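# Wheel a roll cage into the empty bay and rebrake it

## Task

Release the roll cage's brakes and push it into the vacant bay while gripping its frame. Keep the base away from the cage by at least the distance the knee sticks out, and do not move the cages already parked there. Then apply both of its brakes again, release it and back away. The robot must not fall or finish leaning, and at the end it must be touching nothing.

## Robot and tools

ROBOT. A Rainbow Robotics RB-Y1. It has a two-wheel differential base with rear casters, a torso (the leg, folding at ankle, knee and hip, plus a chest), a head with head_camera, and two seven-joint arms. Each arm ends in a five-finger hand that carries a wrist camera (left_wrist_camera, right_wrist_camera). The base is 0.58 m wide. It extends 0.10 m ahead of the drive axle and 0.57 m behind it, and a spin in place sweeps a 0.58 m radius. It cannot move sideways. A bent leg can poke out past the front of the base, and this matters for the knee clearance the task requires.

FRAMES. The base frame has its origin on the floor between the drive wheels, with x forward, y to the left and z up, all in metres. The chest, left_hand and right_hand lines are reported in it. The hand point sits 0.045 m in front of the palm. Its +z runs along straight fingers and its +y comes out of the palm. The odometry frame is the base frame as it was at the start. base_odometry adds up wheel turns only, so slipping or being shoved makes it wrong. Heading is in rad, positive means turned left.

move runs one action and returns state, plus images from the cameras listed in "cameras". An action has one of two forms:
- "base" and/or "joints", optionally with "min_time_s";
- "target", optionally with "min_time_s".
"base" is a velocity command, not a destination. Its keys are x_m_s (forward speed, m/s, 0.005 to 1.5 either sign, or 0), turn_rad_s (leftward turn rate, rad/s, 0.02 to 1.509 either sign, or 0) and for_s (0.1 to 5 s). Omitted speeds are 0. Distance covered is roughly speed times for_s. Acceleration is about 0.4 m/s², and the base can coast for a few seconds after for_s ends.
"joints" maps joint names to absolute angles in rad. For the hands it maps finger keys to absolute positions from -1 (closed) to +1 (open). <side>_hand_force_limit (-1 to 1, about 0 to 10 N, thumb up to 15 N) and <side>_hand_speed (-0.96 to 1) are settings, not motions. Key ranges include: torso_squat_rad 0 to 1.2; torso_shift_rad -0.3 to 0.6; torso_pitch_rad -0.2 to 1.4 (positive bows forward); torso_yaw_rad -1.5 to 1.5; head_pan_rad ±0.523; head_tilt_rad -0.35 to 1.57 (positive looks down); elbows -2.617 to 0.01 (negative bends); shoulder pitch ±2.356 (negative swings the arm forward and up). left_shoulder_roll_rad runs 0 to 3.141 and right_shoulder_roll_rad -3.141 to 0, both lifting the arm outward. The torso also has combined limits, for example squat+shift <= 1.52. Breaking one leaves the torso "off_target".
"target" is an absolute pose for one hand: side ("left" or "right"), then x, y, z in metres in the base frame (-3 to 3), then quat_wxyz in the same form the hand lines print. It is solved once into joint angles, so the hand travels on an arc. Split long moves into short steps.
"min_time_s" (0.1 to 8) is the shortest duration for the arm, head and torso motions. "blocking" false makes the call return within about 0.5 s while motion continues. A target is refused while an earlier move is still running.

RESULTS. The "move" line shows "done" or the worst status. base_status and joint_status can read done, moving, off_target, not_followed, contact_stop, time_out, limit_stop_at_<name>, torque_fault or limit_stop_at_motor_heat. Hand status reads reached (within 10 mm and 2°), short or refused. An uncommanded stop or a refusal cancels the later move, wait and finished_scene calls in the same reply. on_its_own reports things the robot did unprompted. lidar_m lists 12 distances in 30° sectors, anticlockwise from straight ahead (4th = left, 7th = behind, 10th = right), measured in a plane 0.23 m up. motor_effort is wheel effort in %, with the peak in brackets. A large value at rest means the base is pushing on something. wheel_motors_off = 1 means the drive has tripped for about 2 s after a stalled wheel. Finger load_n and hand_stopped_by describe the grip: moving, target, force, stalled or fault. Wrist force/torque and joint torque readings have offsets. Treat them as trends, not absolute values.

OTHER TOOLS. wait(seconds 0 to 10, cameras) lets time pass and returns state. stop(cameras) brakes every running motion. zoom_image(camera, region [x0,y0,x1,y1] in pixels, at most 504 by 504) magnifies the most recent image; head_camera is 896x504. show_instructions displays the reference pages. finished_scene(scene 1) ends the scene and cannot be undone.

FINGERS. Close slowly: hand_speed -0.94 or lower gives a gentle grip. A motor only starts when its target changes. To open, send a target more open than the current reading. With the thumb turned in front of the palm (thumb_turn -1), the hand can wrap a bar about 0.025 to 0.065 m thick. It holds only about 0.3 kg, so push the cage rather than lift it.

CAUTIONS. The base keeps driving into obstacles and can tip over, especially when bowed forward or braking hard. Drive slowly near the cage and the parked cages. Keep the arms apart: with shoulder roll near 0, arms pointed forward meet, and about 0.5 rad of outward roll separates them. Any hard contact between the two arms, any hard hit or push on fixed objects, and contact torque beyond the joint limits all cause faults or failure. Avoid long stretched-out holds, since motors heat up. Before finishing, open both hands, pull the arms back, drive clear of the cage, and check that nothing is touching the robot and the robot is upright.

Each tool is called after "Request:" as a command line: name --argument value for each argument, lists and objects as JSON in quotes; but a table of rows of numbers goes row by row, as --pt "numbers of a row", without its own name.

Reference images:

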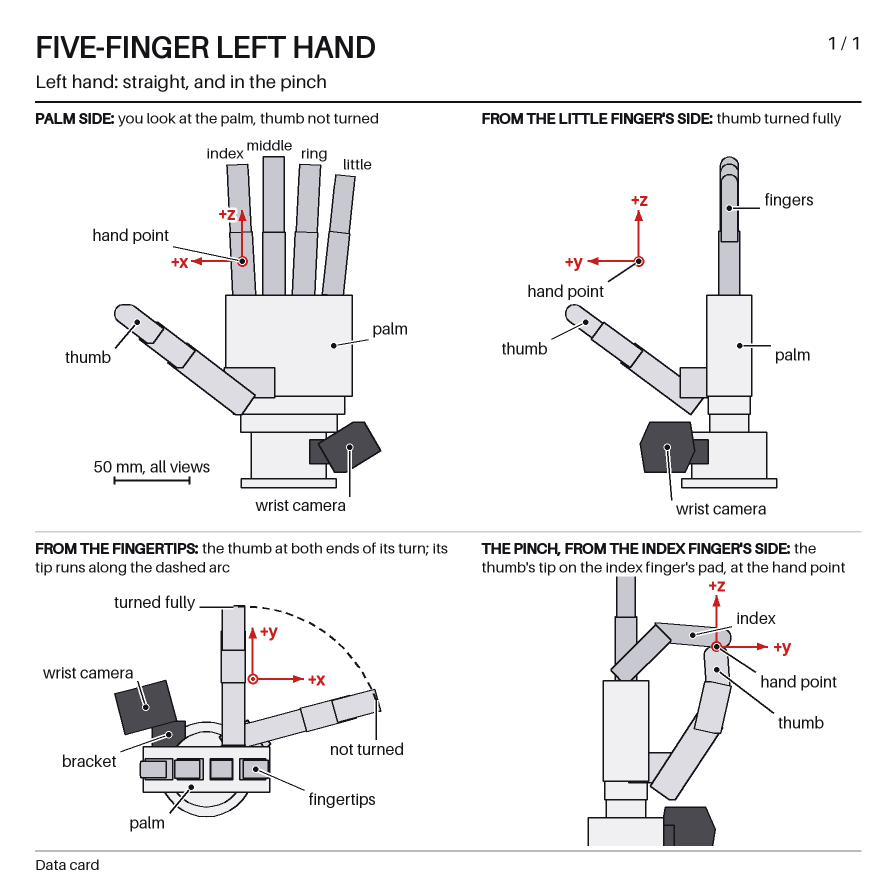

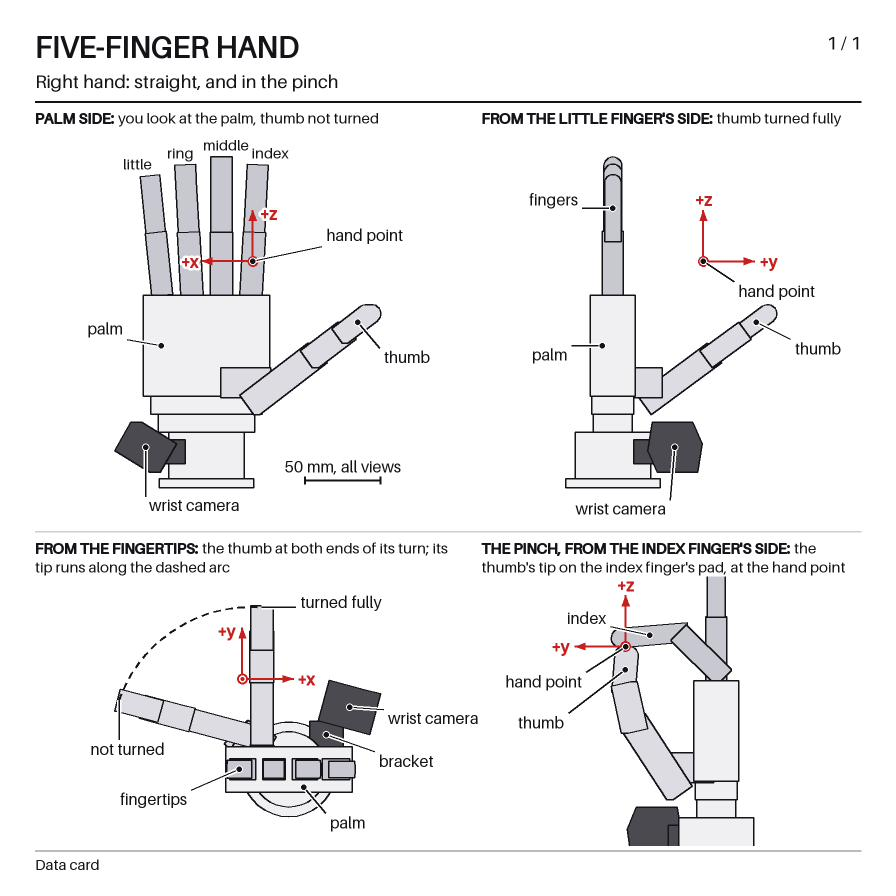

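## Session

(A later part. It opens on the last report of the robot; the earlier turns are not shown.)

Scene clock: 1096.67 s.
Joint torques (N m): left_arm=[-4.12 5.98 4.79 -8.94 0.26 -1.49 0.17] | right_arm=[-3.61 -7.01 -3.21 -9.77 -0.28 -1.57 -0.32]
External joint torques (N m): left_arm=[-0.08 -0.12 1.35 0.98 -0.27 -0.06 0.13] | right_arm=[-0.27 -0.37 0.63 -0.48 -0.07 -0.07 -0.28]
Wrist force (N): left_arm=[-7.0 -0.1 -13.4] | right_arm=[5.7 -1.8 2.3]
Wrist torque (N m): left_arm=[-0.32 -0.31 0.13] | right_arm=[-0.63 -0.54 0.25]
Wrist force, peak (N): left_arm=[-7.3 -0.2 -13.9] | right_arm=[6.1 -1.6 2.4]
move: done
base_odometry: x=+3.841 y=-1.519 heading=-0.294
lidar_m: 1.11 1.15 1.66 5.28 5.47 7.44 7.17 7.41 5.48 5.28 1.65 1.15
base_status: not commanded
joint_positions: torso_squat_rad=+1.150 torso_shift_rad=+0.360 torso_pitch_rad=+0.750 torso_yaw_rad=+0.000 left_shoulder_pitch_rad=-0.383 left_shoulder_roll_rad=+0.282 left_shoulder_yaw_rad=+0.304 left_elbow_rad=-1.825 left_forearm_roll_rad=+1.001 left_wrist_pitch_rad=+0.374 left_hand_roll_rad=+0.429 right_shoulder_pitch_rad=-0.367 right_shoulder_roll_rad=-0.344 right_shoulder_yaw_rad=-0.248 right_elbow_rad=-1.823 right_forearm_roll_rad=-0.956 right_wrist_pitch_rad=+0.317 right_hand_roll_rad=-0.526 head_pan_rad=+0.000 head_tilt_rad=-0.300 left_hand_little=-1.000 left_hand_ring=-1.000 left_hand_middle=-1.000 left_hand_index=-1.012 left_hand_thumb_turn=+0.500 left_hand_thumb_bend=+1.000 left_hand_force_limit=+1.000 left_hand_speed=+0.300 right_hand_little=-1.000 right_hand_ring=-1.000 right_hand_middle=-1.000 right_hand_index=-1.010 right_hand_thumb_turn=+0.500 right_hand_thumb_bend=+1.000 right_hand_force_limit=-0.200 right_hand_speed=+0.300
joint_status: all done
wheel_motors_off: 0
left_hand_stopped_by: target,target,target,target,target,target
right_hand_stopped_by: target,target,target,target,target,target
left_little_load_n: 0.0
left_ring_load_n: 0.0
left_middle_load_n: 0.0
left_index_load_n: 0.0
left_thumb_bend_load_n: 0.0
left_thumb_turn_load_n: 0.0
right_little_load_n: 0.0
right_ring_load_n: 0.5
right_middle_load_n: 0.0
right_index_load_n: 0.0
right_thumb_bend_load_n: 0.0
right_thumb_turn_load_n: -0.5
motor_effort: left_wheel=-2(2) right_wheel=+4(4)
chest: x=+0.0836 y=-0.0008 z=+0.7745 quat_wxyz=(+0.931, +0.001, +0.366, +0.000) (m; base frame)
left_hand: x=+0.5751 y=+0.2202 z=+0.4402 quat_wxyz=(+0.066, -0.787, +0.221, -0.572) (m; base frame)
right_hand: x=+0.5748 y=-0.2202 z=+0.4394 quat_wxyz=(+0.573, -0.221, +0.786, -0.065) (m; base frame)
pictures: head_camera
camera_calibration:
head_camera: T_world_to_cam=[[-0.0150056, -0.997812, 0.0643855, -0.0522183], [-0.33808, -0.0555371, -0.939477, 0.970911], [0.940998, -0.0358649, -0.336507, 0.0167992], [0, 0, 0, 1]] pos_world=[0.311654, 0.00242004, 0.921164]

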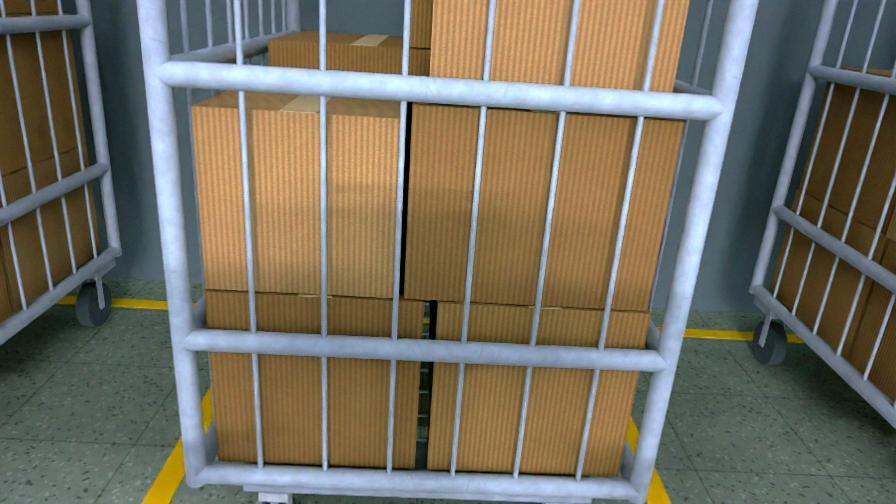

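Request:
move --base '{"turn_rad_s": 0.02, "for_s": 0.9}' --joints '{"head_tilt_rad": 0.1}'

Request:
move --base '{"x_m_s": 0.1, "for_s": 2.0}' --cameras '["head_camera"]'

Request:
zoom_image --camera "head_camera" --region '[200, 240, 400, 440]'

Request:
zoom_image --camera "head_camera" --region '[500, 240, 700, 440]'

Scene clock: 1099.63 s.
Joint torques (N m): left_arm=[-4.28 5.93 4.63 -8.99 0.34 -1.41 0.19] | right_arm=[-3.6 -7.18 -3 -9.76 -0.43 -1.31 -0.2]
External joint torques (N m): left_arm=[-0.25 -0.17 1.19 0.93 -0.19 0.02 0.15] | right_arm=[-0.26 -0.54 0.84 -0.46 -0.21 0.19 -0.16]
Wrist force (N): left_arm=[-7.2 0.1 -13.8] | right_arm=[5.7 -1.7 2.6]
Wrist torque (N m): left_arm=[-0.25 -0.27 0.11] | right_arm=[-0.61 -0.55 0.26]
Wrist force, peak (N): left_arm=[-7.2 -0.2 -14.1] | right_arm=[6.1 -1.6 2.9]
move: done
base_odometry: x=+3.841 y=-1.519 heading=-0.277
lidar_m: 1.11 1.15 1.68 5.27 5.49 7.40 7.16 7.39 5.46 5.28 1.62 1.14
base_status: done (sent for 0.9 of 0.9 s)
joint_positions: torso_squat_rad=+1.150 torso_shift_rad=+0.360 torso_pitch_rad=+0.750 torso_yaw_rad=+0.000 left_shoulder_pitch_rad=-0.383 left_shoulder_roll_rad=+0.282 left_shoulder_yaw_rad=+0.304 left_elbow_rad=-1.825 left_forearm_roll_rad=+1.001 left_wrist_pitch_rad=+0.374 left_hand_roll_rad=+0.429 right_shoulder_pitch_rad=-0.367 right_shoulder_roll_rad=-0.344 right_shoulder_yaw_rad=-0.248 right_elbow_rad=-1.823 right_forearm_roll_rad=-0.956 right_wrist_pitch_rad=+0.317 right_hand_roll_rad=-0.526 head_pan_rad=+0.000 head_tilt_rad=+0.100 left_hand_little=-1.000 left_hand_ring=-1.000 left_hand_middle=-1.000 left_hand_index=-1.012 left_hand_thumb_turn=+0.500 left_hand_thumb_bend=+1.000 left_hand_force_limit=+1.000 left_hand_speed=+0.300 right_hand_little=-1.000 right_hand_ring=-1.000 right_hand_middle=-1.000 right_hand_index=-1.010 right_hand_thumb_turn=+0.500 right_hand_thumb_bend=+1.000 right_hand_force_limit=-0.200 right_hand_speed=+0.300
joint_status: all done
wheel_motors_off: 0
left_hand_stopped_by: target,target,target,target,target,target
right_hand_stopped_by: target,target,target,target,target,target
left_little_load_n: 0.5
left_ring_load_n: 0.0
left_middle_load_n: 0.0
left_index_load_n: 0.0
left_thumb_bend_load_n: 0.0
left_thumb_turn_load_n: -0.5
right_little_load_n: 0.0
right_ring_load_n: 0.0
right_middle_load_n: 0.0
right_index_load_n: 0.0
right_thumb_bend_load_n: 0.0
right_thumb_turn_load_n: 0.0
motor_effort: left_wheel=-2(12) right_wheel=+5(16)
chest: x=+0.0836 y=-0.0008 z=+0.7745 quat_wxyz=(+0.931, +0.001, +0.366, +0.000) (m; base frame)
left_hand: x=+0.5751 y=+0.2202 z=+0.4402 quat_wxyz=(+0.066, -0.787, +0.221, -0.572) (m; base frame)
right_hand: x=+0.5748 y=-0.2202 z=+0.4394 quat_wxyz=(+0.573, -0.221, +0.786, -0.065) (m; base frame)
pictures: none

Scene clock: 1102.50 s.
Joint torques (N m): left_arm=[-3.91 6.27 4.64 -9.05 0.16 -1.35 0.21] | right_arm=[-3.63 -7.08 -2.65 -9.77 -0.55 -1.46 -0.07]
External joint torques (N m): left_arm=[0.12 0.17 1.2 0.87 -0.37 0.09 0.17] | right_arm=[-0.3 -0.45 1.2 -0.48 -0.33 0.04 -0.03]
Wrist force (N): left_arm=[-7.2 -0.2 -13.6] | right_arm=[5.8 -1.5 2.3]
Wrist torque (N m): left_arm=[-0.32 -0.25 0.11] | right_arm=[-0.57 -0.56 0.28]
Wrist force, peak (N): left_arm=[-7.2 -0.3 -14.1] | right_arm=[6.3 -1.9 2.7]
move: done
base_odometry: x=+4.033 y=-1.574 heading=-0.276
lidar_m: 0.91 0.95 1.39 5.28 5.49 7.59 7.36 7.40 5.46 5.28 1.33 0.95
base_status: done (sent for 2 of 2 s)
joint_positions: torso_squat_rad=+1.150 torso_shift_rad=+0.360 torso_pitch_rad=+0.750 torso_yaw_rad=+0.000 left_shoulder_pitch_rad=-0.383 left_shoulder_roll_rad=+0.282 left_shoulder_yaw_rad=+0.304 left_elbow_rad=-1.825 left_forearm_roll_rad=+1.001 left_wrist_pitch_rad=+0.374 left_hand_roll_rad=+0.429 right_shoulder_pitch_rad=-0.367 right_shoulder_roll_rad=-0.344 right_shoulder_yaw_rad=-0.248 right_elbow_rad=-1.823 right_forearm_roll_rad=-0.956 right_wrist_pitch_rad=+0.317 right_hand_roll_rad=-0.526 head_pan_rad=+0.000 head_tilt_rad=+0.100 left_hand_little=-1.000 left_hand_ring=-1.000 left_hand_middle=-1.000 left_hand_index=-1.012 left_hand_thumb_turn=+0.500 left_hand_thumb_bend=+1.000 left_hand_force_limit=+1.000 left_hand_speed=+0.300 right_hand_little=-1.000 right_hand_ring=-1.000 right_hand_middle=-1.000 right_hand_index=-1.010 right_hand_thumb_turn=+0.500 right_hand_thumb_bend=+1.000 right_hand_force_limit=-0.200 right_hand_speed=+0.300
joint_status: not commanded
wheel_motors_off: 0
left_hand_stopped_by: target,target,target,target,target,target
right_hand_stopped_by: target,target,target,target,target,target
left_little_load_n: 0.0
left_ring_load_n: 0.0
left_middle_load_n: 0.0
left_index_load_n: 0.0
left_thumb_bend_load_n: 0.0
left_thumb_turn_load_n: -0.5
right_little_load_n: 0.0
right_ring_load_n: 0.0
right_middle_load_n: 0.0
right_index_load_n: 0.0
right_thumb_bend_load_n: 0.0
right_thumb_turn_load_n: 0.0
motor_effort: left_wheel=+3(12) right_wheel=-5(35)
chest: x=+0.0837 y=-0.0008 z=+0.7745 quat_wxyz=(+0.931, +0.001, +0.366, +0.000) (m; base frame)
left_hand: x=+0.5751 y=+0.2202 z=+0.4401 quat_wxyz=(+0.066, -0.787, +0.221, -0.572) (m; base frame)
right_hand: x=+0.5749 y=-0.2202 z=+0.4393 quat_wxyz=(+0.573, -0.221, +0.786, -0.065) (m; base frame)
pictures: head_camera
camera_calibration:
head_camera: T_world_to_cam=[[0.0118264, -0.997833, 0.0647326, -0.0588076], [-0.677248, -0.055621, -0.733649, 0.864504], [0.73566, -0.0351636, -0.676438, 0.373058], [0, 0, 0, 1]] pos_world=[0.311736, 0.00252248, 0.8904]

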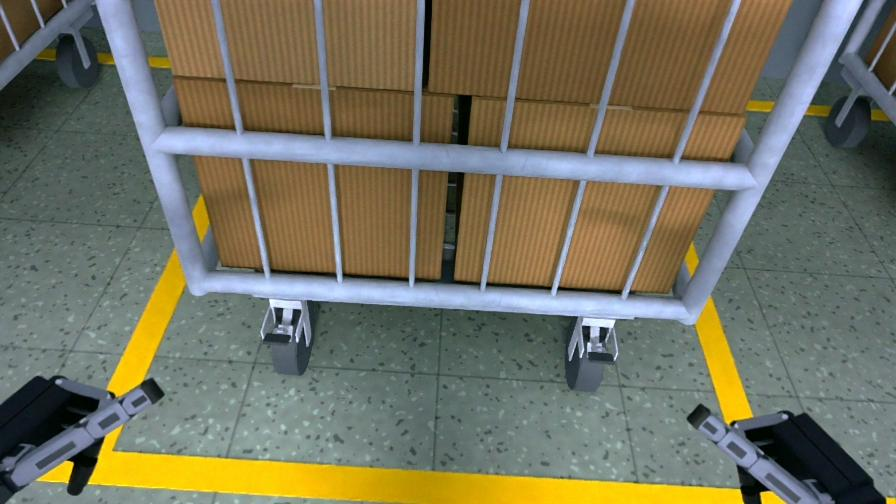

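Scaled by 2.520 from the camera's 896x504 image, which has a finer 1280x720 frame.

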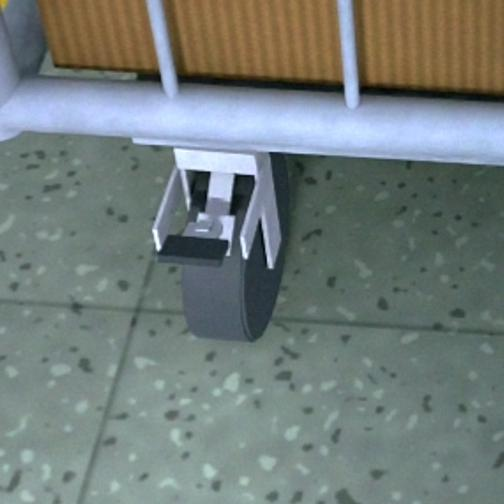

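Scaled by 2.520 from the camera's 896x504 image, which has a finer 1280x720 frame.

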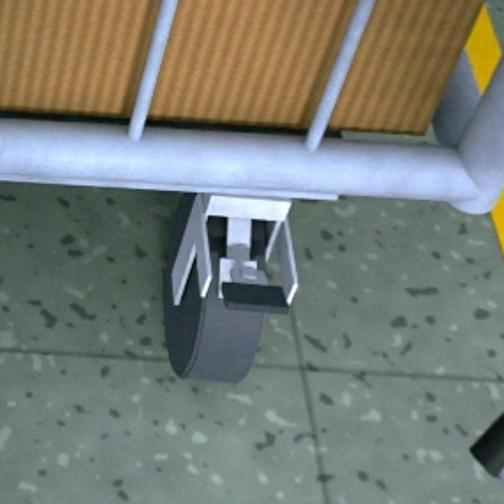

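Request:
move --target '{"side": "left", "x": 0.318, "y": 0.206, "z": 0.24, "quat_wxyz": [0.2236, -0.6708, 0.6708, -0.2236]}' --min_time_s 2

Request:
move --target '{"side": "right", "x": 0.318, "y": -0.2365, "z": 0.24, "quat_wxyz": [0.2236, -0.6708, 0.6708, -0.2236]}' --min_time_s 2 --cameras '["head_camera"]'

Scene clock: 1105.23 s.
Joint torques (N m): left_arm=[2.49 -0.27 -0.25 -9.05 -0.06 -0.91 0.02] | right_arm=[-2.75 -7.17 -3.39 -9.88 -0.57 -1.58 -0.16]
External joint torques (N m): left_arm=[-0.05 -1.13 -0.93 -0.15 -0.13 0.37 0.02] | right_arm=[0.58 -0.54 0.45 -0.59 -0.36 -0.08 -0.12]
Wrist force (N): left_arm=[-1.7 1.3 -10.7] | right_arm=[6.2 -1.7 2.7]
Wrist torque (N m): left_arm=[-0.40 -0.62 0.17] | right_arm=[-0.61 -0.64 0.29]
Wrist force, peak (N): left_arm=[-7.2 0.1 -13.7] | right_arm=[6.2 -1.7 2.7]
move: done
base_odometry: x=+4.033 y=-1.574 heading=-0.276
lidar_m: 0.91 0.95 1.39 5.27 5.49 7.58 7.36 7.40 5.46 5.28 1.34 0.94
base_status: not commanded
joint_positions: torso_squat_rad=+1.150 torso_shift_rad=+0.360 torso_pitch_rad=+0.750 torso_yaw_rad=+0.000 left_shoulder_pitch_rad=+0.016 left_shoulder_roll_rad=+0.051 left_shoulder_yaw_rad=+0.021 left_elbow_rad=-1.990 left_forearm_roll_rad=+0.066 left_wrist_pitch_rad=+0.582 left_hand_roll_rad=-0.007 right_shoulder_pitch_rad=-0.367 right_shoulder_roll_rad=-0.344 right_shoulder_yaw_rad=-0.248 right_elbow_rad=-1.823 right_forearm_roll_rad=-0.956 right_wrist_pitch_rad=+0.317 right_hand_roll_rad=-0.526 head_pan_rad=+0.000 head_tilt_rad=+0.100 left_hand_little=-1.000 left_hand_ring=-1.000 left_hand_middle=-1.000 left_hand_index=-1.012 left_hand_thumb_turn=+0.500 left_hand_thumb_bend=+1.000 left_hand_force_limit=+1.000 left_hand_speed=+0.300 right_hand_little=-1.000 right_hand_ring=-1.000 right_hand_middle=-1.000 right_hand_index=-1.010 right_hand_thumb_turn=+0.500 right_hand_thumb_bend=+1.000 right_hand_force_limit=-0.200 right_hand_speed=+0.300
joint_status: all done
wheel_motors_off: 0
left_hand_stopped_by: target,target,target,target,target,target
right_hand_stopped_by: target,target,target,target,target,target
left_little_load_n: 0.0
left_ring_load_n: 0.0
left_middle_load_n: 0.0
left_index_load_n: 0.0
left_thumb_bend_load_n: 0.0
left_thumb_turn_load_n: 0.0
right_little_load_n: 0.0
right_ring_load_n: 0.0
right_middle_load_n: 0.0
right_index_load_n: 0.0
right_thumb_bend_load_n: 0.0
right_thumb_turn_load_n: 0.0
motor_effort: left_wheel=+3(4) right_wheel=-5(5)
chest: x=+0.0837 y=-0.0008 z=+0.7745 quat_wxyz=(+0.931, +0.001, +0.366, +0.000) (m; base frame)
left_hand: x=+0.3180 y=+0.2061 z=+0.2400 quat_wxyz=(+0.223, -0.671, +0.671, -0.224) (m; base frame)
left_hand_status: reached (checked arc, planned for 2.0 s): 0 mm and 0.0 deg off.
right_hand: x=+0.5749 y=-0.2202 z=+0.4393 quat_wxyz=(+0.573, -0.221, +0.786, -0.065) (m; base frame)
pictures: none

Scene clock: 1107.57 s.
Joint torques (N m): left_arm=[2.65 -0.19 0.08 -8.95 -0.08 -0.96 0.01] | right_arm=[4.21 -1.49 -0.96 -9.08 0.32 -1.11 0.18]
External joint torques (N m): left_arm=[0.12 -1.05 -0.61 -0.05 -0.15 0.32 0.01] | right_arm=[0.64 1.23 1.05 -0.84 0.09 0.09 0.18]
Wrist force (N): left_arm=[-1.7 1.4 -10.9] | right_arm=[0.9 -0.3 5.0]
Wrist torque (N m): left_arm=[-0.38 -0.64 0.18] | right_arm=[-0.64 -0.32 0.07]
Wrist force, peak (N): left_arm=[-2.2 1.4 -11.0] | right_arm=[5.8 -2.2 2.6]
move: done
base_odometry: x=+4.033 y=-1.574 heading=-0.276
lidar_m: 0.91 0.95 1.40 5.27 5.49 7.59 7.36 7.39 5.45 5.27 1.34 0.94
base_status: not commanded
joint_positions: torso_squat_rad=+1.150 torso_shift_rad=+0.360 torso_pitch_rad=+0.750 torso_yaw_rad=+0.000 left_shoulder_pitch_rad=+0.016 left_shoulder_roll_rad=+0.051 left_shoulder_yaw_rad=+0.021 left_elbow_rad=-1.990 left_forearm_roll_rad=+0.066 left_wrist_pitch_rad=+0.582 left_hand_roll_rad=-0.007 right_shoulder_pitch_rad=+0.021 right_shoulder_roll_rad=-0.196 right_shoulder_yaw_rad=-0.022 right_elbow_rad=-1.980 right_forearm_roll_rad=-0.108 right_wrist_pitch_rad=+0.566 right_hand_roll_rad=-0.096 head_pan_rad=+0.000 head_tilt_rad=+0.100 left_hand_little=-1.000 left_hand_ring=-1.000 left_hand_middle=-1.000 left_hand_index=-1.012 left_hand_thumb_turn=+0.500 left_hand_thumb_bend=+1.000 left_hand_force_limit=+1.000 left_hand_speed=+0.300 right_hand_little=-1.000 right_hand_ring=-1.000 right_hand_middle=-1.000 right_hand_index=-1.010 right_hand_thumb_turn=+0.500 right_hand_thumb_bend=+1.000 right_hand_force_limit=-0.200 right_hand_speed=+0.300
joint_status: all done
wheel_motors_off: 0
left_hand_stopped_by: target,target,target,target,target,target
right_hand_stopped_by: target,target,target,target,target,target
left_little_load_n: 0.0
left_ring_load_n: 0.0
left_middle_load_n: 0.0
left_index_load_n: 0.0
left_thumb_bend_load_n: 0.0
left_thumb_turn_load_n: 0.0
right_little_load_n: 0.0
right_ring_load_n: 0.0
right_middle_load_n: 0.0
right_index_load_n: 0.0
right_thumb_bend_load_n: 0.0
right_thumb_turn_load_n: 0.0
motor_effort: left_wheel=+2(4) right_wheel=-5(6)
chest: x=+0.0837 y=-0.0008 z=+0.7745 quat_wxyz=(+0.931, +0.001, +0.366, +0.000) (m; base frame)
left_hand: x=+0.3180 y=+0.2061 z=+0.2401 quat_wxyz=(+0.223, -0.671, +0.671, -0.224) (m; base frame)
right_hand: x=+0.3180 y=-0.2368 z=+0.2400 quat_wxyz=(+0.224, -0.671, +0.671, -0.223) (m; base frame)
right_hand_status: reached (checked arc, planned for 2.0 s): 0 mm and 0.0 deg off.
pictures: head_camera
camera_calibration:
head_camera: T_world_to_cam=[[0.0118264, -0.997833, 0.0647326, -0.0588076], [-0.677248, -0.055621, -0.733649, 0.864504], [0.73566, -0.0351636, -0.676438, 0.373058], [0, 0, 0, 1]] pos_world=[0.311736, 0.00252248, 0.8904]

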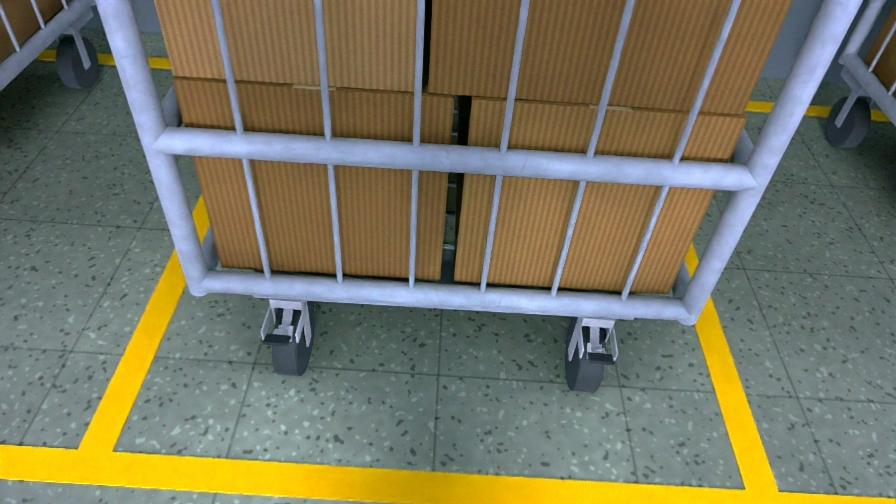

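Request:
move --joints '{"left_hand_index":1,"left_hand_middle":1,"left_hand_ring":-0.8,"left_hand_little":-0.8,"right_hand_index":1,"right_hand_middle":1,"right_hand_ring":-0.8,"right_hand_little":-0.8}' --cameras '["all"]'

Scene clock: 1109.23 s.
Joint torques (N m): left_arm=[2.61 -0.38 -0.16 -8.87 -0.02 -0.94 -0.1] | right_arm=[3.88 -0.87 -1.36 -9.11 0.27 -1.24 0.13]
External joint torques (N m): left_arm=[0.09 -1.24 -0.85 0.05 -0.09 0.35 -0.1] | right_arm=[0.33 1.84 0.65 -0.85 0.04 -0.03 0.13]
Wrist force (N): left_arm=[-1.8 1.4 -10.8] | right_arm=[1.0 -0.5 5.3]
Wrist torque (N m): left_arm=[-0.40 -0.63 0.19] | right_arm=[-0.70 -0.32 0.06]
Wrist force, peak (N): left_arm=[-1.9 1.5 -11.1] | right_arm=[1.0 -0.4 5.5]
move: done
base_odometry: x=+4.033 y=-1.574 heading=-0.276
lidar_m: 0.91 0.95 1.40 5.27 5.49 7.59 7.36 7.39 5.46 5.29 1.34 0.94
base_status: not commanded
joint_positions: torso_squat_rad=+1.150 torso_shift_rad=+0.360 torso_pitch_rad=+0.750 torso_yaw_rad=+0.000 left_shoulder_pitch_rad=+0.016 left_shoulder_roll_rad=+0.051 left_shoulder_yaw_rad=+0.021 left_elbow_rad=-1.990 left_forearm_roll_rad=+0.066 left_wrist_pitch_rad=+0.582 left_hand_roll_rad=-0.007 right_shoulder_pitch_rad=+0.021 right_shoulder_roll_rad=-0.196 right_shoulder_yaw_rad=-0.022 right_elbow_rad=-1.980 right_forearm_roll_rad=-0.108 right_wrist_pitch_rad=+0.566 right_hand_roll_rad=-0.096 head_pan_rad=+0.000 head_tilt_rad=+0.100 left_hand_little=-0.800 left_hand_ring=-0.800 left_hand_middle=+1.000 left_hand_index=+1.000 left_hand_thumb_turn=+0.500 left_hand_thumb_bend=+1.000 left_hand_force_limit=+1.000 left_hand_speed=+0.300 right_hand_little=-0.800 right_hand_ring=-0.800 right_hand_middle=+1.000 right_hand_index=+1.000 right_hand_thumb_turn=+0.500 right_hand_thumb_bend=+1.000 right_hand_force_limit=-0.200 right_hand_speed=+0.300
joint_status: all done
wheel_motors_off: 0
left_hand_stopped_by: target,target,target,target,target,target
right_hand_stopped_by: target,target,target,target,target,target
left_little_load_n: 0.0
left_ring_load_n: 0.0
left_middle_load_n: 0.0
left_index_load_n: 0.0
left_thumb_bend_load_n: 0.0
left_thumb_turn_load_n: 0.0
right_little_load_n: 0.0
right_ring_load_n: 0.0
right_middle_load_n: 0.0
right_index_load_n: 0.0
right_thumb_bend_load_n: 0.0
right_thumb_turn_load_n: 0.0
motor_effort: left_wheel=+2(3) right_wheel=-5(5)
chest: x=+0.0837 y=-0.0008 z=+0.7745 quat_wxyz=(+0.931, +0.001, +0.366, +0.000) (m; base frame)
left_hand: x=+0.3180 y=+0.2061 z=+0.2401 quat_wxyz=(+0.223, -0.671, +0.671, -0.224) (m; base frame)
right_hand: x=+0.3180 y=-0.2368 z=+0.2400 quat_wxyz=(+0.224, -0.671, +0.671, -0.223) (m; base frame)
pictures: head_camera, left_wrist_camera, right_wrist_camera
camera_calibration:
head_camera: T_world_to_cam=[[0.0118264, -0.997833, 0.0647326, -0.0588076], [-0.677248, -0.055621, -0.733649, 0.864504], [0.73566, -0.0351636, -0.676438, 0.373058], [0, 0, 0, 1]] pos_world=[0.311736, 0.00252248, 0.8904]
left_wrist_camera: T_world_to_cam=[[0.76299, -0.311567, 0.566368, -0.311609], [-0.536633, -0.793774, 0.286266, 0.25932], [0.360377, -0.52235, -0.772838, 0.291658], [0, 0, 0, 1]] pos_world=[0.271807, 0.261102, 0.327656]
right_wrist_camera: T_world_to_cam=[[-0.767644, -0.261705, -0.585007, 0.318501], [-0.494373, 0.822686, 0.280682, 0.2837], [0.407822, 0.504675, -0.76091, 0.285351], [0, 0, 0, 1]] pos_world=[0.268377, -0.294052, 0.323823]

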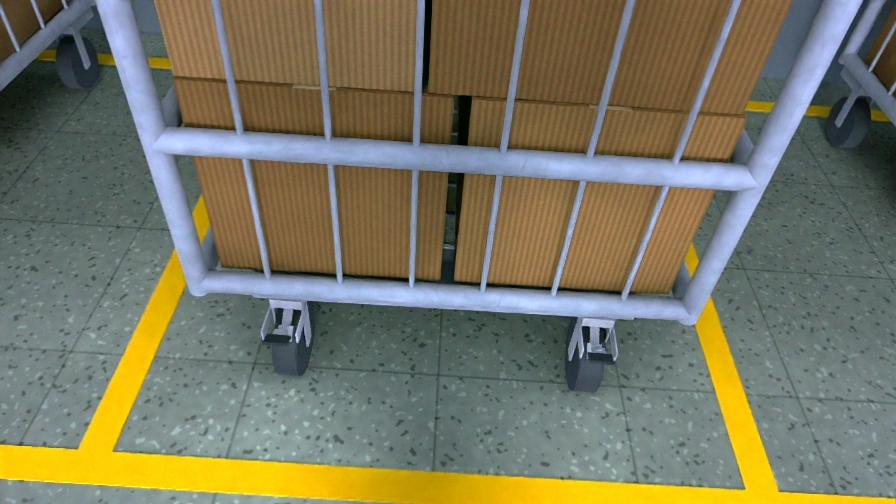

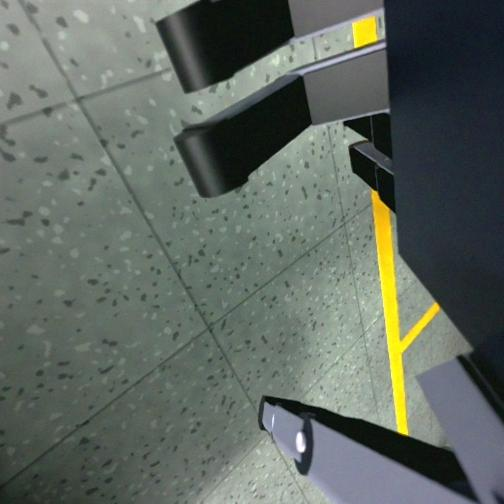

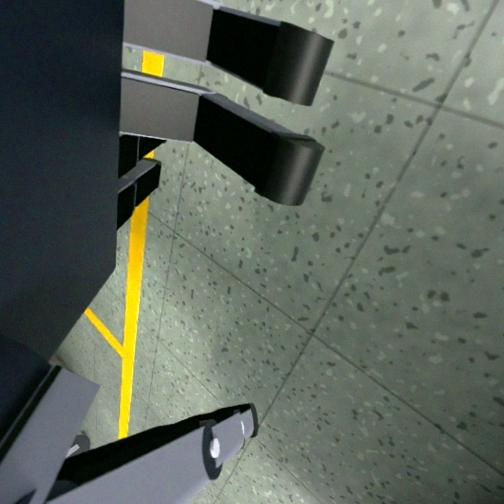

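Request:
zoom_image --camera "head_camera" --region '[230, 280, 650, 400]'

Request:
move --base '{"x_m_s":0.1,"for_s":4.56}' --cameras '["all"]'

Scaled by 1.200 from the camera's 896x504 image, which has a finer 1280x720 frame.

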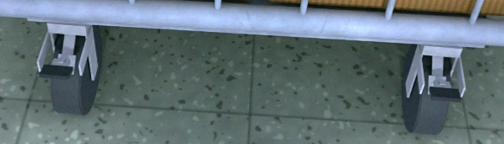

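Scene clock: 1114.73 s.
Joint torques (N m): left_arm=[2.11 -0.21 -0.27 -8.67 -0.04 -0.92 -0.06] | right_arm=[3.93 -1.22 -0.41 -8.77 0.35 -1.16 0.34]
External joint torques (N m): left_arm=[-0.42 -1.07 -0.95 0.25 -0.11 0.37 -0.07] | right_arm=[0.38 1.49 1.6 -0.51 0.11 0.05 0.35]
Wrist force (N): left_arm=[-1.7 1.2 -10.6] | right_arm=[0.9 -0.3 5.4]
Wrist torque (N m): left_arm=[-0.42 -0.64 0.20] | right_arm=[-0.67 -0.32 0.05]
Wrist force, peak (N): left_arm=[-1.7 1.4 -11.4] | right_arm=[0.9 -0.9 5.8]
move: done
base_odometry: x=+4.472 y=-1.699 heading=-0.276
lidar_m: 0.44 0.47 1.01 5.27 5.49 7.58 7.82 7.40 5.47 5.29 1.06 0.47
base_status: done (sent for 4.57 of 4.57 s)
joint_positions: torso_squat_rad=+1.150 torso_shift_rad=+0.360 torso_pitch_rad=+0.750 torso_yaw_rad=+0.000 left_shoulder_pitch_rad=+0.016 left_shoulder_roll_rad=+0.051 left_shoulder_yaw_rad=+0.021 left_elbow_rad=-1.990 left_forearm_roll_rad=+0.066 left_wrist_pitch_rad=+0.582 left_hand_roll_rad=-0.007 right_shoulder_pitch_rad=+0.021 right_shoulder_roll_rad=-0.196 right_shoulder_yaw_rad=-0.022 right_elbow_rad=-1.980 right_forearm_roll_rad=-0.108 right_wrist_pitch_rad=+0.566 right_hand_roll_rad=-0.096 head_pan_rad=+0.000 head_tilt_rad=+0.100 left_hand_little=-0.800 left_hand_ring=-0.800 left_hand_middle=+1.000 left_hand_index=+1.000 left_hand_thumb_turn=+0.500 left_hand_thumb_bend=+1.000 left_hand_force_limit=+1.000 left_hand_speed=+0.300 right_hand_little=-0.800 right_hand_ring=-0.800 right_hand_middle=+1.000 right_hand_index=+1.000 right_hand_thumb_turn=+0.500 right_hand_thumb_bend=+1.000 right_hand_force_limit=-0.200 right_hand_speed=+0.300
joint_status: not commanded
wheel_motors_off: 0
left_hand_stopped_by: target,target,target,target,target,target
right_hand_stopped_by: target,target,target,target,target,target
left_little_load_n: 0.0
left_ring_load_n: 0.0
left_middle_load_n: -0.5
left_index_load_n: 0.0
left_thumb_bend_load_n: 0.0
left_thumb_turn_load_n: 0.0
right_little_load_n: 0.0
right_ring_load_n: 0.0
right_middle_load_n: 0.0
right_index_load_n: 0.0
right_thumb_bend_load_n: 0.0
right_thumb_turn_load_n: 0.0
motor_effort: left_wheel=+4(21) right_wheel=-7(18)
chest: x=+0.0837 y=-0.0008 z=+0.7745 quat_wxyz=(+0.930, +0.001, +0.366, +0.000) (m; base frame)
left_hand: x=+0.3180 y=+0.2062 z=+0.2400 quat_wxyz=(+0.223, -0.671, +0.671, -0.224) (m; base frame)
right_hand: x=+0.3180 y=-0.2368 z=+0.2400 quat_wxyz=(+0.224, -0.671, +0.671, -0.223) (m; base frame)
pictures: head_camera, left_wrist_camera, right_wrist_camera
camera_calibration:
head_camera: T_world_to_cam=[[0.011828, -0.997833, 0.0647318, -0.0588074], [-0.677299, -0.055619, -0.733602, 0.864478], [0.735613, -0.0351657, -0.676489, 0.373118], [0, 0, 0, 1]] pos_world=[0.311735, 0.00252248, 0.8904]
left_wrist_camera: T_world_to_cam=[[0.763038, -0.311636, 0.566265, -0.31157], [-0.536642, -0.793761, 0.286286, 0.259312], [0.360262, -0.522329, -0.772906, 0.291707], [0, 0, 0, 1]] pos_world=[0.271807, 0.261102, 0.327656]
right_wrist_camera: T_world_to_cam=[[-0.767682, -0.261642, -0.584986, 0.318523], [-0.494314, 0.822706, 0.280727, 0.283675], [0.407821, 0.504676, -0.76091, 0.285352], [0, 0, 0, 1]] pos_world=[0.268376, -0.294052, 0.323823]

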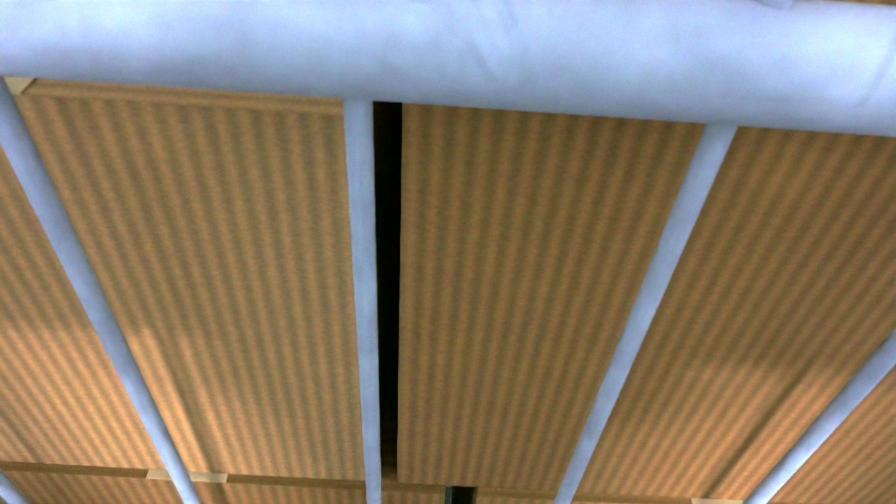

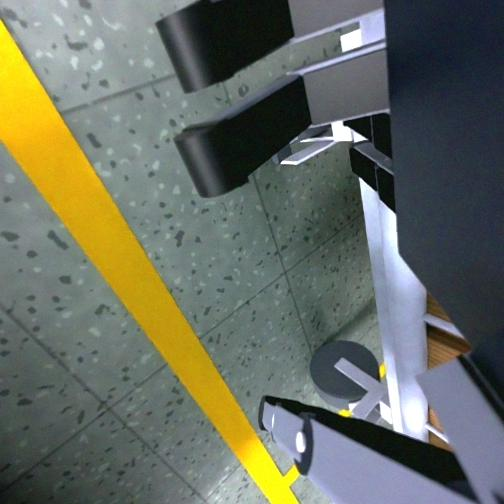

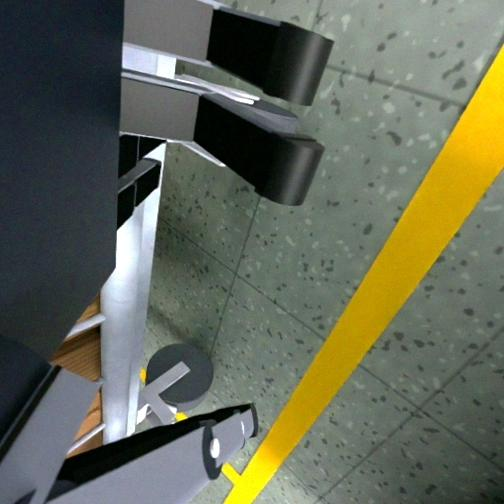

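Request:
move --joints '{"head_tilt_rad":0.75}' --cameras '["head_camera"]'

Request:
zoom_image --camera "head_camera" --region '[100, 150, 400, 420]'

Request:
zoom_image --camera "head_camera" --region '[500, 150, 800, 420]'

Scene clock: 1115.90 s.
Joint torques (N m): left_arm=[2.1 -0.42 -0.02 -8.67 -0.08 -1.04 -0.01] | right_arm=[4.02 -0.94 -1.02 -8.96 0.21 -1.3 0.26]
External joint torques (N m): left_arm=[-0.42 -1.29 -0.71 0.25 -0.16 0.25 -0.02] | right_arm=[0.47 1.77 0.99 -0.7 -0.03 -0.08 0.27]
Wrist force (N): left_arm=[-1.8 1.5 -10.9] | right_arm=[0.6 -0.4 5.4]
Wrist torque (N m): left_arm=[-0.35 -0.62 0.16] | right_arm=[-0.69 -0.26 0.04]
Wrist force, peak (N): left_arm=[-2.1 1.1 -11.2] | right_arm=[0.8 -0.6 5.7]
move: done
base_odometry: x=+4.472 y=-1.699 heading=-0.276
lidar_m: 0.45 0.47 1.01 5.27 5.49 7.58 7.83 7.40 5.46 5.29 1.06 0.47
base_status: not commanded
joint_positions: torso_squat_rad=+1.150 torso_shift_rad=+0.360 torso_pitch_rad=+0.750 torso_yaw_rad=+0.000 left_shoulder_pitch_rad=+0.016 left_shoulder_roll_rad=+0.051 left_shoulder_yaw_rad=+0.021 left_elbow_rad=-1.990 left_forearm_roll_rad=+0.066 left_wrist_pitch_rad=+0.582 left_hand_roll_rad=-0.007 right_shoulder_pitch_rad=+0.021 right_shoulder_roll_rad=-0.196 right_shoulder_yaw_rad=-0.022 right_elbow_rad=-1.980 right_forearm_roll_rad=-0.108 right_wrist_pitch_rad=+0.566 right_hand_roll_rad=-0.096 head_pan_rad=+0.000 head_tilt_rad=+0.750 left_hand_little=-0.800 left_hand_ring=-0.800 left_hand_middle=+1.000 left_hand_index=+1.000 left_hand_thumb_turn=+0.500 left_hand_thumb_bend=+1.000 left_hand_force_limit=+1.000 left_hand_speed=+0.300 right_hand_little=-0.800 right_hand_ring=-0.800 right_hand_middle=+1.000 right_hand_index=+1.000 right_hand_thumb_turn=+0.500 right_hand_thumb_bend=+1.000 right_hand_force_limit=-0.200 right_hand_speed=+0.300
joint_status: all done
wheel_motors_off: 0
left_hand_stopped_by: target,target,target,target,target,target
right_hand_stopped_by: target,target,target,target,target,target
left_little_load_n: 0.0
left_ring_load_n: 0.0
left_middle_load_n: -0.5
left_index_load_n: 0.0
left_thumb_bend_load_n: 0.0
left_thumb_turn_load_n: 0.0
right_little_load_n: 0.0
right_ring_load_n: 0.0
right_middle_load_n: 0.0
right_index_load_n: 0.0
right_thumb_bend_load_n: 0.0
right_thumb_turn_load_n: 0.0
motor_effort: left_wheel=+3(4) right_wheel=-6(7)
chest: x=+0.0837 y=-0.0008 z=+0.7745 quat_wxyz=(+0.930, +0.001, +0.366, +0.000) (m; base frame)
left_hand: x=+0.3180 y=+0.2062 z=+0.2400 quat_wxyz=(+0.223, -0.671, +0.671, -0.224) (m; base frame)
right_hand: x=+0.3180 y=-0.2368 z=+0.2400 quat_wxyz=(+0.224, -0.671, +0.671, -0.223) (m; base frame)
pictures: head_camera
camera_calibration:
head_camera: T_world_to_cam=[[0.0495198, -0.997821, 0.043611, -0.048567], [-0.983087, -0.0564039, -0.174237, 0.429958], [0.176317, -0.0342452, -0.983738, 0.783532], [0, 0, 0, 1]] pos_world=[0.286941, 0.00262234, 0.847822]

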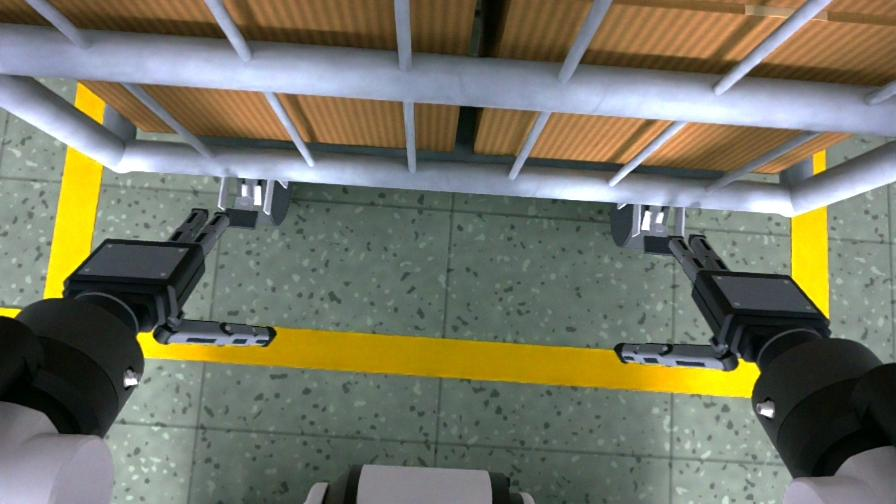

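Scaled by 1.680 from the camera's 896x504 image, which has a finer 1280x720 frame.

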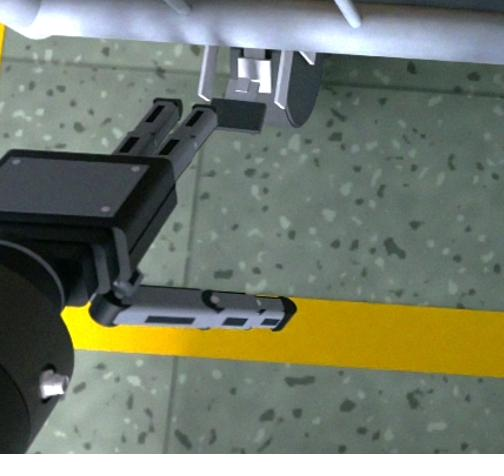

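Scaled by 1.680 from the camera's 896x504 image, which has a finer 1280x720 frame.

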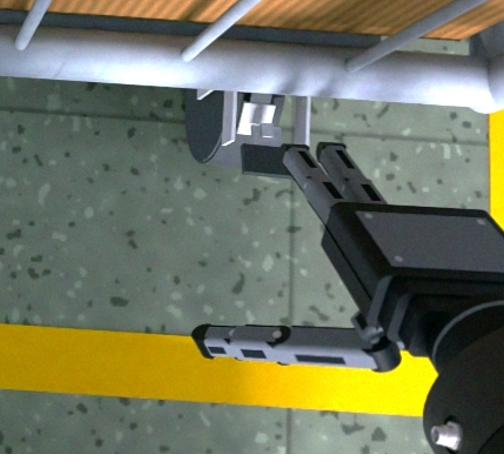

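Request:
move --target '{"side":"left","x":0.326,"y":0.201,"z":0.190,"quat_wxyz":[0.2236,-0.6708,0.6708,-0.2236]}' --min_time_s 2 --cameras '["head_camera","left_wrist_camera"]'

Request:
zoom_image --camera "head_camera" --region '[150, 150, 350, 320]'

Request:
move --target '{"side":"right","x":0.326,"y":-0.234,"z":0.190,"quat_wxyz":[0.2236,-0.6708,0.6708,-0.2236]}' --min_time_s 2 --cameras '["head_camera"]'

Request:
zoom_image --camera "head_camera" --region '[570, 170, 770, 340]'

Scene clock: 1119.40 s.
Joint torques (N m): left_arm=[-0.09 -0.77 2.28 -7.01 -0.27 -1.38 0.2] | right_arm=[3.52 -1.27 -0.58 -8.7 0.42 -1.13 0.2]
External joint torques (N m): left_arm=[-1.56 -1.41 1.81 1.26 -0.34 -0.08 0.19] | right_arm=[-0.04 1.44 1.43 -0.44 0.19 0.08 0.2]
Wrist force (N): left_arm=[-1.8 1.4 -10.8] | right_arm=[1.1 -0.4 5.3]
Wrist torque (N m): left_arm=[-0.40 -0.61 0.35] | right_arm=[-0.69 -0.37 0.08]
Wrist force, peak (N): left_arm=[-1.8 1.5 -11.3] | right_arm=[0.9 -0.5 5.6]
move: done
base_odometry: x=+4.472 y=-1.699 heading=-0.276
lidar_m: 0.45 0.48 1.01 5.26 5.48 7.58 7.82 7.40 5.47 5.29 1.06 0.47
base_status: not commanded
joint_positions: torso_squat_rad=+1.150 torso_shift_rad=+0.360 torso_pitch_rad=+0.750 torso_yaw_rad=+0.000 left_shoulder_pitch_rad=-0.106 left_shoulder_roll_rad=+0.040 left_shoulder_yaw_rad=+0.044 left_elbow_rad=-1.731 left_forearm_roll_rad=+0.044 left_wrist_pitch_rad=+0.439 left_hand_roll_rad=-0.004 right_shoulder_pitch_rad=+0.021 right_shoulder_roll_rad=-0.196 right_shoulder_yaw_rad=-0.022 right_elbow_rad=-1.980 right_forearm_roll_rad=-0.108 right_wrist_pitch_rad=+0.566 right_hand_roll_rad=-0.096 head_pan_rad=+0.000 head_tilt_rad=+0.750 left_hand_little=-0.800 left_hand_ring=-0.800 left_hand_middle=+1.000 left_hand_index=+1.000 left_hand_thumb_turn=+0.500 left_hand_thumb_bend=+1.000 left_hand_force_limit=+1.000 left_hand_speed=+0.300 right_hand_little=-0.800 right_hand_ring=-0.800 right_hand_middle=+1.000 right_hand_index=+1.000 right_hand_thumb_turn=+0.500 right_hand_thumb_bend=+1.000 right_hand_force_limit=-0.200 right_hand_speed=+0.300
joint_status: all done
wheel_motors_off: 0
left_hand_stopped_by: target,target,target,target,target,target
right_hand_stopped_by: target,target,target,target,target,target
left_little_load_n: 0.0
left_ring_load_n: 0.0
left_middle_load_n: 0.0
left_index_load_n: 0.0
left_thumb_bend_load_n: 0.0
left_thumb_turn_load_n: 0.0
right_little_load_n: 0.0
right_ring_load_n: 0.0
right_middle_load_n: 0.0
right_index_load_n: 0.0
right_thumb_bend_load_n: 0.5
right_thumb_turn_load_n: 0.0
motor_effort: left_wheel=+3(4) right_wheel=-6(7)
chest: x=+0.0837 y=-0.0008 z=+0.7745 quat_wxyz=(+0.930, +0.001, +0.366, +0.000) (m; base frame)
left_hand: x=+0.3259 y=+0.2009 z=+0.1901 quat_wxyz=(+0.224, -0.671, +0.671, -0.224) (m; base frame)
left_hand_status: reached (checked arc, planned for 2.0 s): 0 mm and 0.0 deg off.
right_hand: x=+0.3180 y=-0.2368 z=+0.2400 quat_wxyz=(+0.224, -0.671, +0.671, -0.223) (m; base frame)
pictures: head_camera, left_wrist_camera
camera_calibration:
head_camera: T_world_to_cam=[[0.0495198, -0.997821, 0.043611, -0.048567], [-0.983087, -0.0564039, -0.174237, 0.429958], [0.176317, -0.0342452, -0.983738, 0.783532], [0, 0, 0, 1]] pos_world=[0.286941, 0.00262234, 0.847822]
left_wrist_camera: T_world_to_cam=[[0.762935, -0.311881, 0.566269, -0.290846], [-0.53666, -0.793934, 0.28577, 0.273852], [0.360454, -0.521918, -0.773094, 0.24734], [0, 0, 0, 1]] pos_world=[0.279707, 0.255802, 0.277656]

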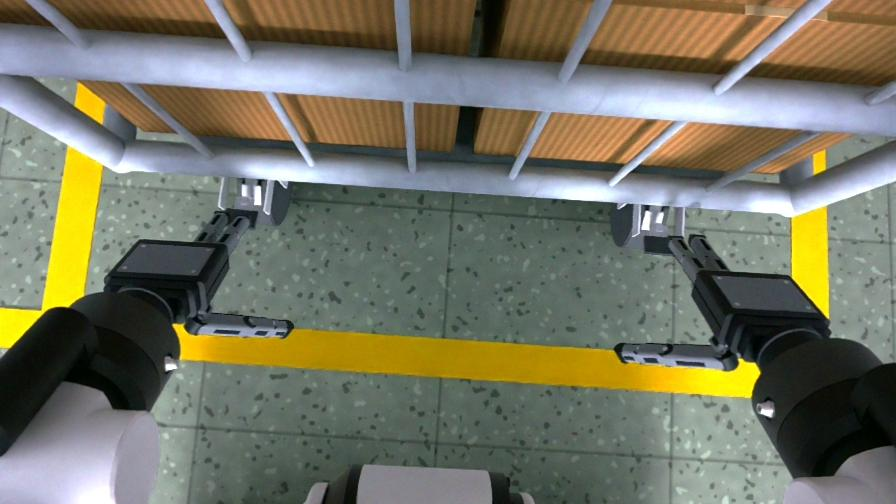

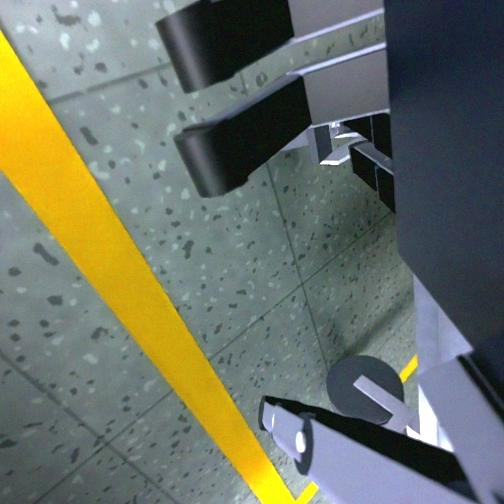

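Scaled by 2.520 from the camera's 896x504 image, which has a finer 1280x720 frame.

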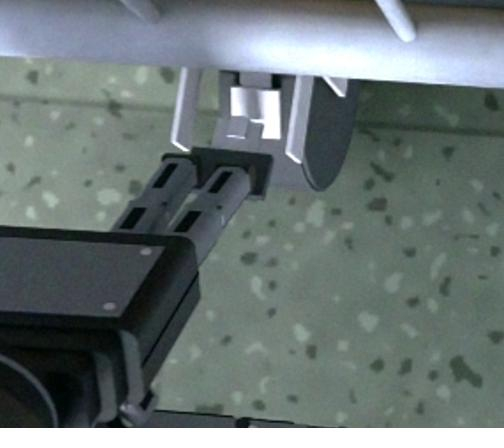

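Scene clock: 1121.73 s.
Joint torques (N m): left_arm=[-0.13 -0.72 2.07 -7.07 -0.26 -1.41 0.23] | right_arm=[1.95 -0.47 -3.49 -6.81 0.48 -1.35 0.33]
External joint torques (N m): left_arm=[-1.6 -1.37 1.6 1.19 -0.33 -0.12 0.23] | right_arm=[-0.53 2.22 -1.73 0.84 0.27 -0.13 0.34]
Wrist force (N): left_arm=[-2.1 1.6 -10.9] | right_arm=[0.8 -0.4 5.3]
Wrist torque (N m): left_arm=[-0.36 -0.59 0.30] | right_arm=[-0.67 -0.30 0.05]
Wrist force, peak (N): left_arm=[-2.1 1.4 -11.1] | right_arm=[1.0 -0.6 5.5]
move: done
base_odometry: x=+4.472 y=-1.699 heading=-0.276
lidar_m: 0.45 0.48 1.01 5.27 5.48 7.59 7.82 7.40 5.46 5.29 1.07 0.47
base_status: not commanded
joint_positions: torso_squat_rad=+1.150 torso_shift_rad=+0.360 torso_pitch_rad=+0.750 torso_yaw_rad=+0.000 left_shoulder_pitch_rad=-0.106 left_shoulder_roll_rad=+0.040 left_shoulder_yaw_rad=+0.044 left_elbow_rad=-1.731 left_forearm_roll_rad=+0.044 left_wrist_pitch_rad=+0.439 left_hand_roll_rad=-0.004 right_shoulder_pitch_rad=-0.100 right_shoulder_roll_rad=-0.180 right_shoulder_yaw_rad=-0.024 right_elbow_rad=-1.723 right_forearm_roll_rad=-0.091 right_wrist_pitch_rad=+0.427 right_hand_roll_rad=-0.089 head_pan_rad=+0.000 head_tilt_rad=+0.750 left_hand_little=-0.800 left_hand_ring=-0.800 left_hand_middle=+1.000 left_hand_index=+1.000 left_hand_thumb_turn=+0.500 left_hand_thumb_bend=+1.000 left_hand_force_limit=+1.000 left_hand_speed=+0.300 right_hand_little=-0.800 right_hand_ring=-0.800 right_hand_middle=+1.000 right_hand_index=+1.000 right_hand_thumb_turn=+0.500 right_hand_thumb_bend=+1.000 right_hand_force_limit=-0.200 right_hand_speed=+0.300
joint_status: all done
wheel_motors_off: 0
left_hand_stopped_by: target,target,target,target,target,target
right_hand_stopped_by: target,target,target,target,target,target
left_little_load_n: 0.0
left_ring_load_n: 0.0
left_middle_load_n: 0.0
left_index_load_n: 0.0
left_thumb_bend_load_n: 0.0
left_thumb_turn_load_n: 0.0
right_little_load_n: 0.0
right_ring_load_n: 0.0
right_middle_load_n: 0.0
right_index_load_n: 0.0
right_thumb_bend_load_n: 0.0
right_thumb_turn_load_n: 0.0
motor_effort: left_wheel=+3(4) right_wheel=-6(7)
chest: x=+0.0837 y=-0.0008 z=+0.7745 quat_wxyz=(+0.930, +0.001, +0.366, +0.000) (m; base frame)
left_hand: x=+0.3259 y=+0.2009 z=+0.1900 quat_wxyz=(+0.224, -0.671, +0.671, -0.224) (m; base frame)
right_hand: x=+0.3259 y=-0.2340 z=+0.1900 quat_wxyz=(+0.224, -0.671, +0.671, -0.224) (m; base frame)
right_hand_status: reached (checked arc, planned for 2.0 s): 0 mm and 0.0 deg off.
pictures: head_camera
camera_calibration:
head_camera: T_world_to_cam=[[0.0495198, -0.997821, 0.043611, -0.048567], [-0.983087, -0.0564039, -0.174237, 0.429958], [0.176317, -0.0342452, -0.983738, 0.783532], [0, 0, 0, 1]] pos_world=[0.286941, 0.00262234, 0.847822]

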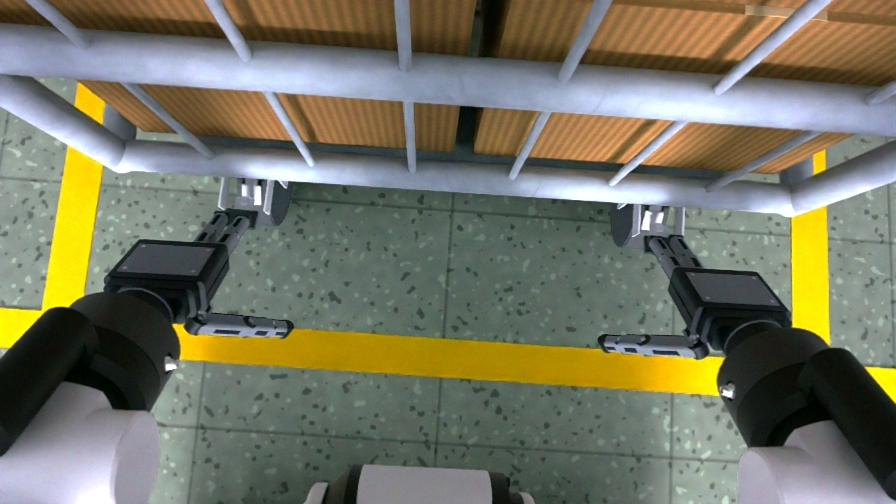

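Scaled by 2.520 from the camera's 896x504 image, which has a finer 1280x720 frame.

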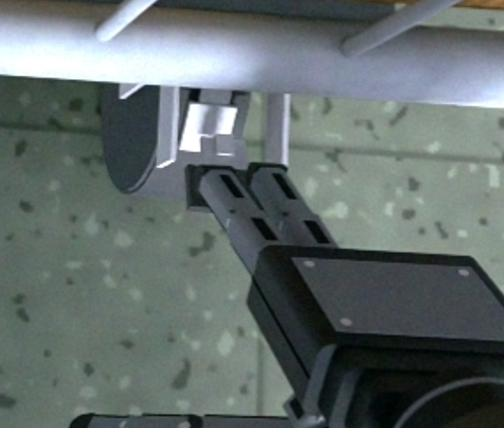

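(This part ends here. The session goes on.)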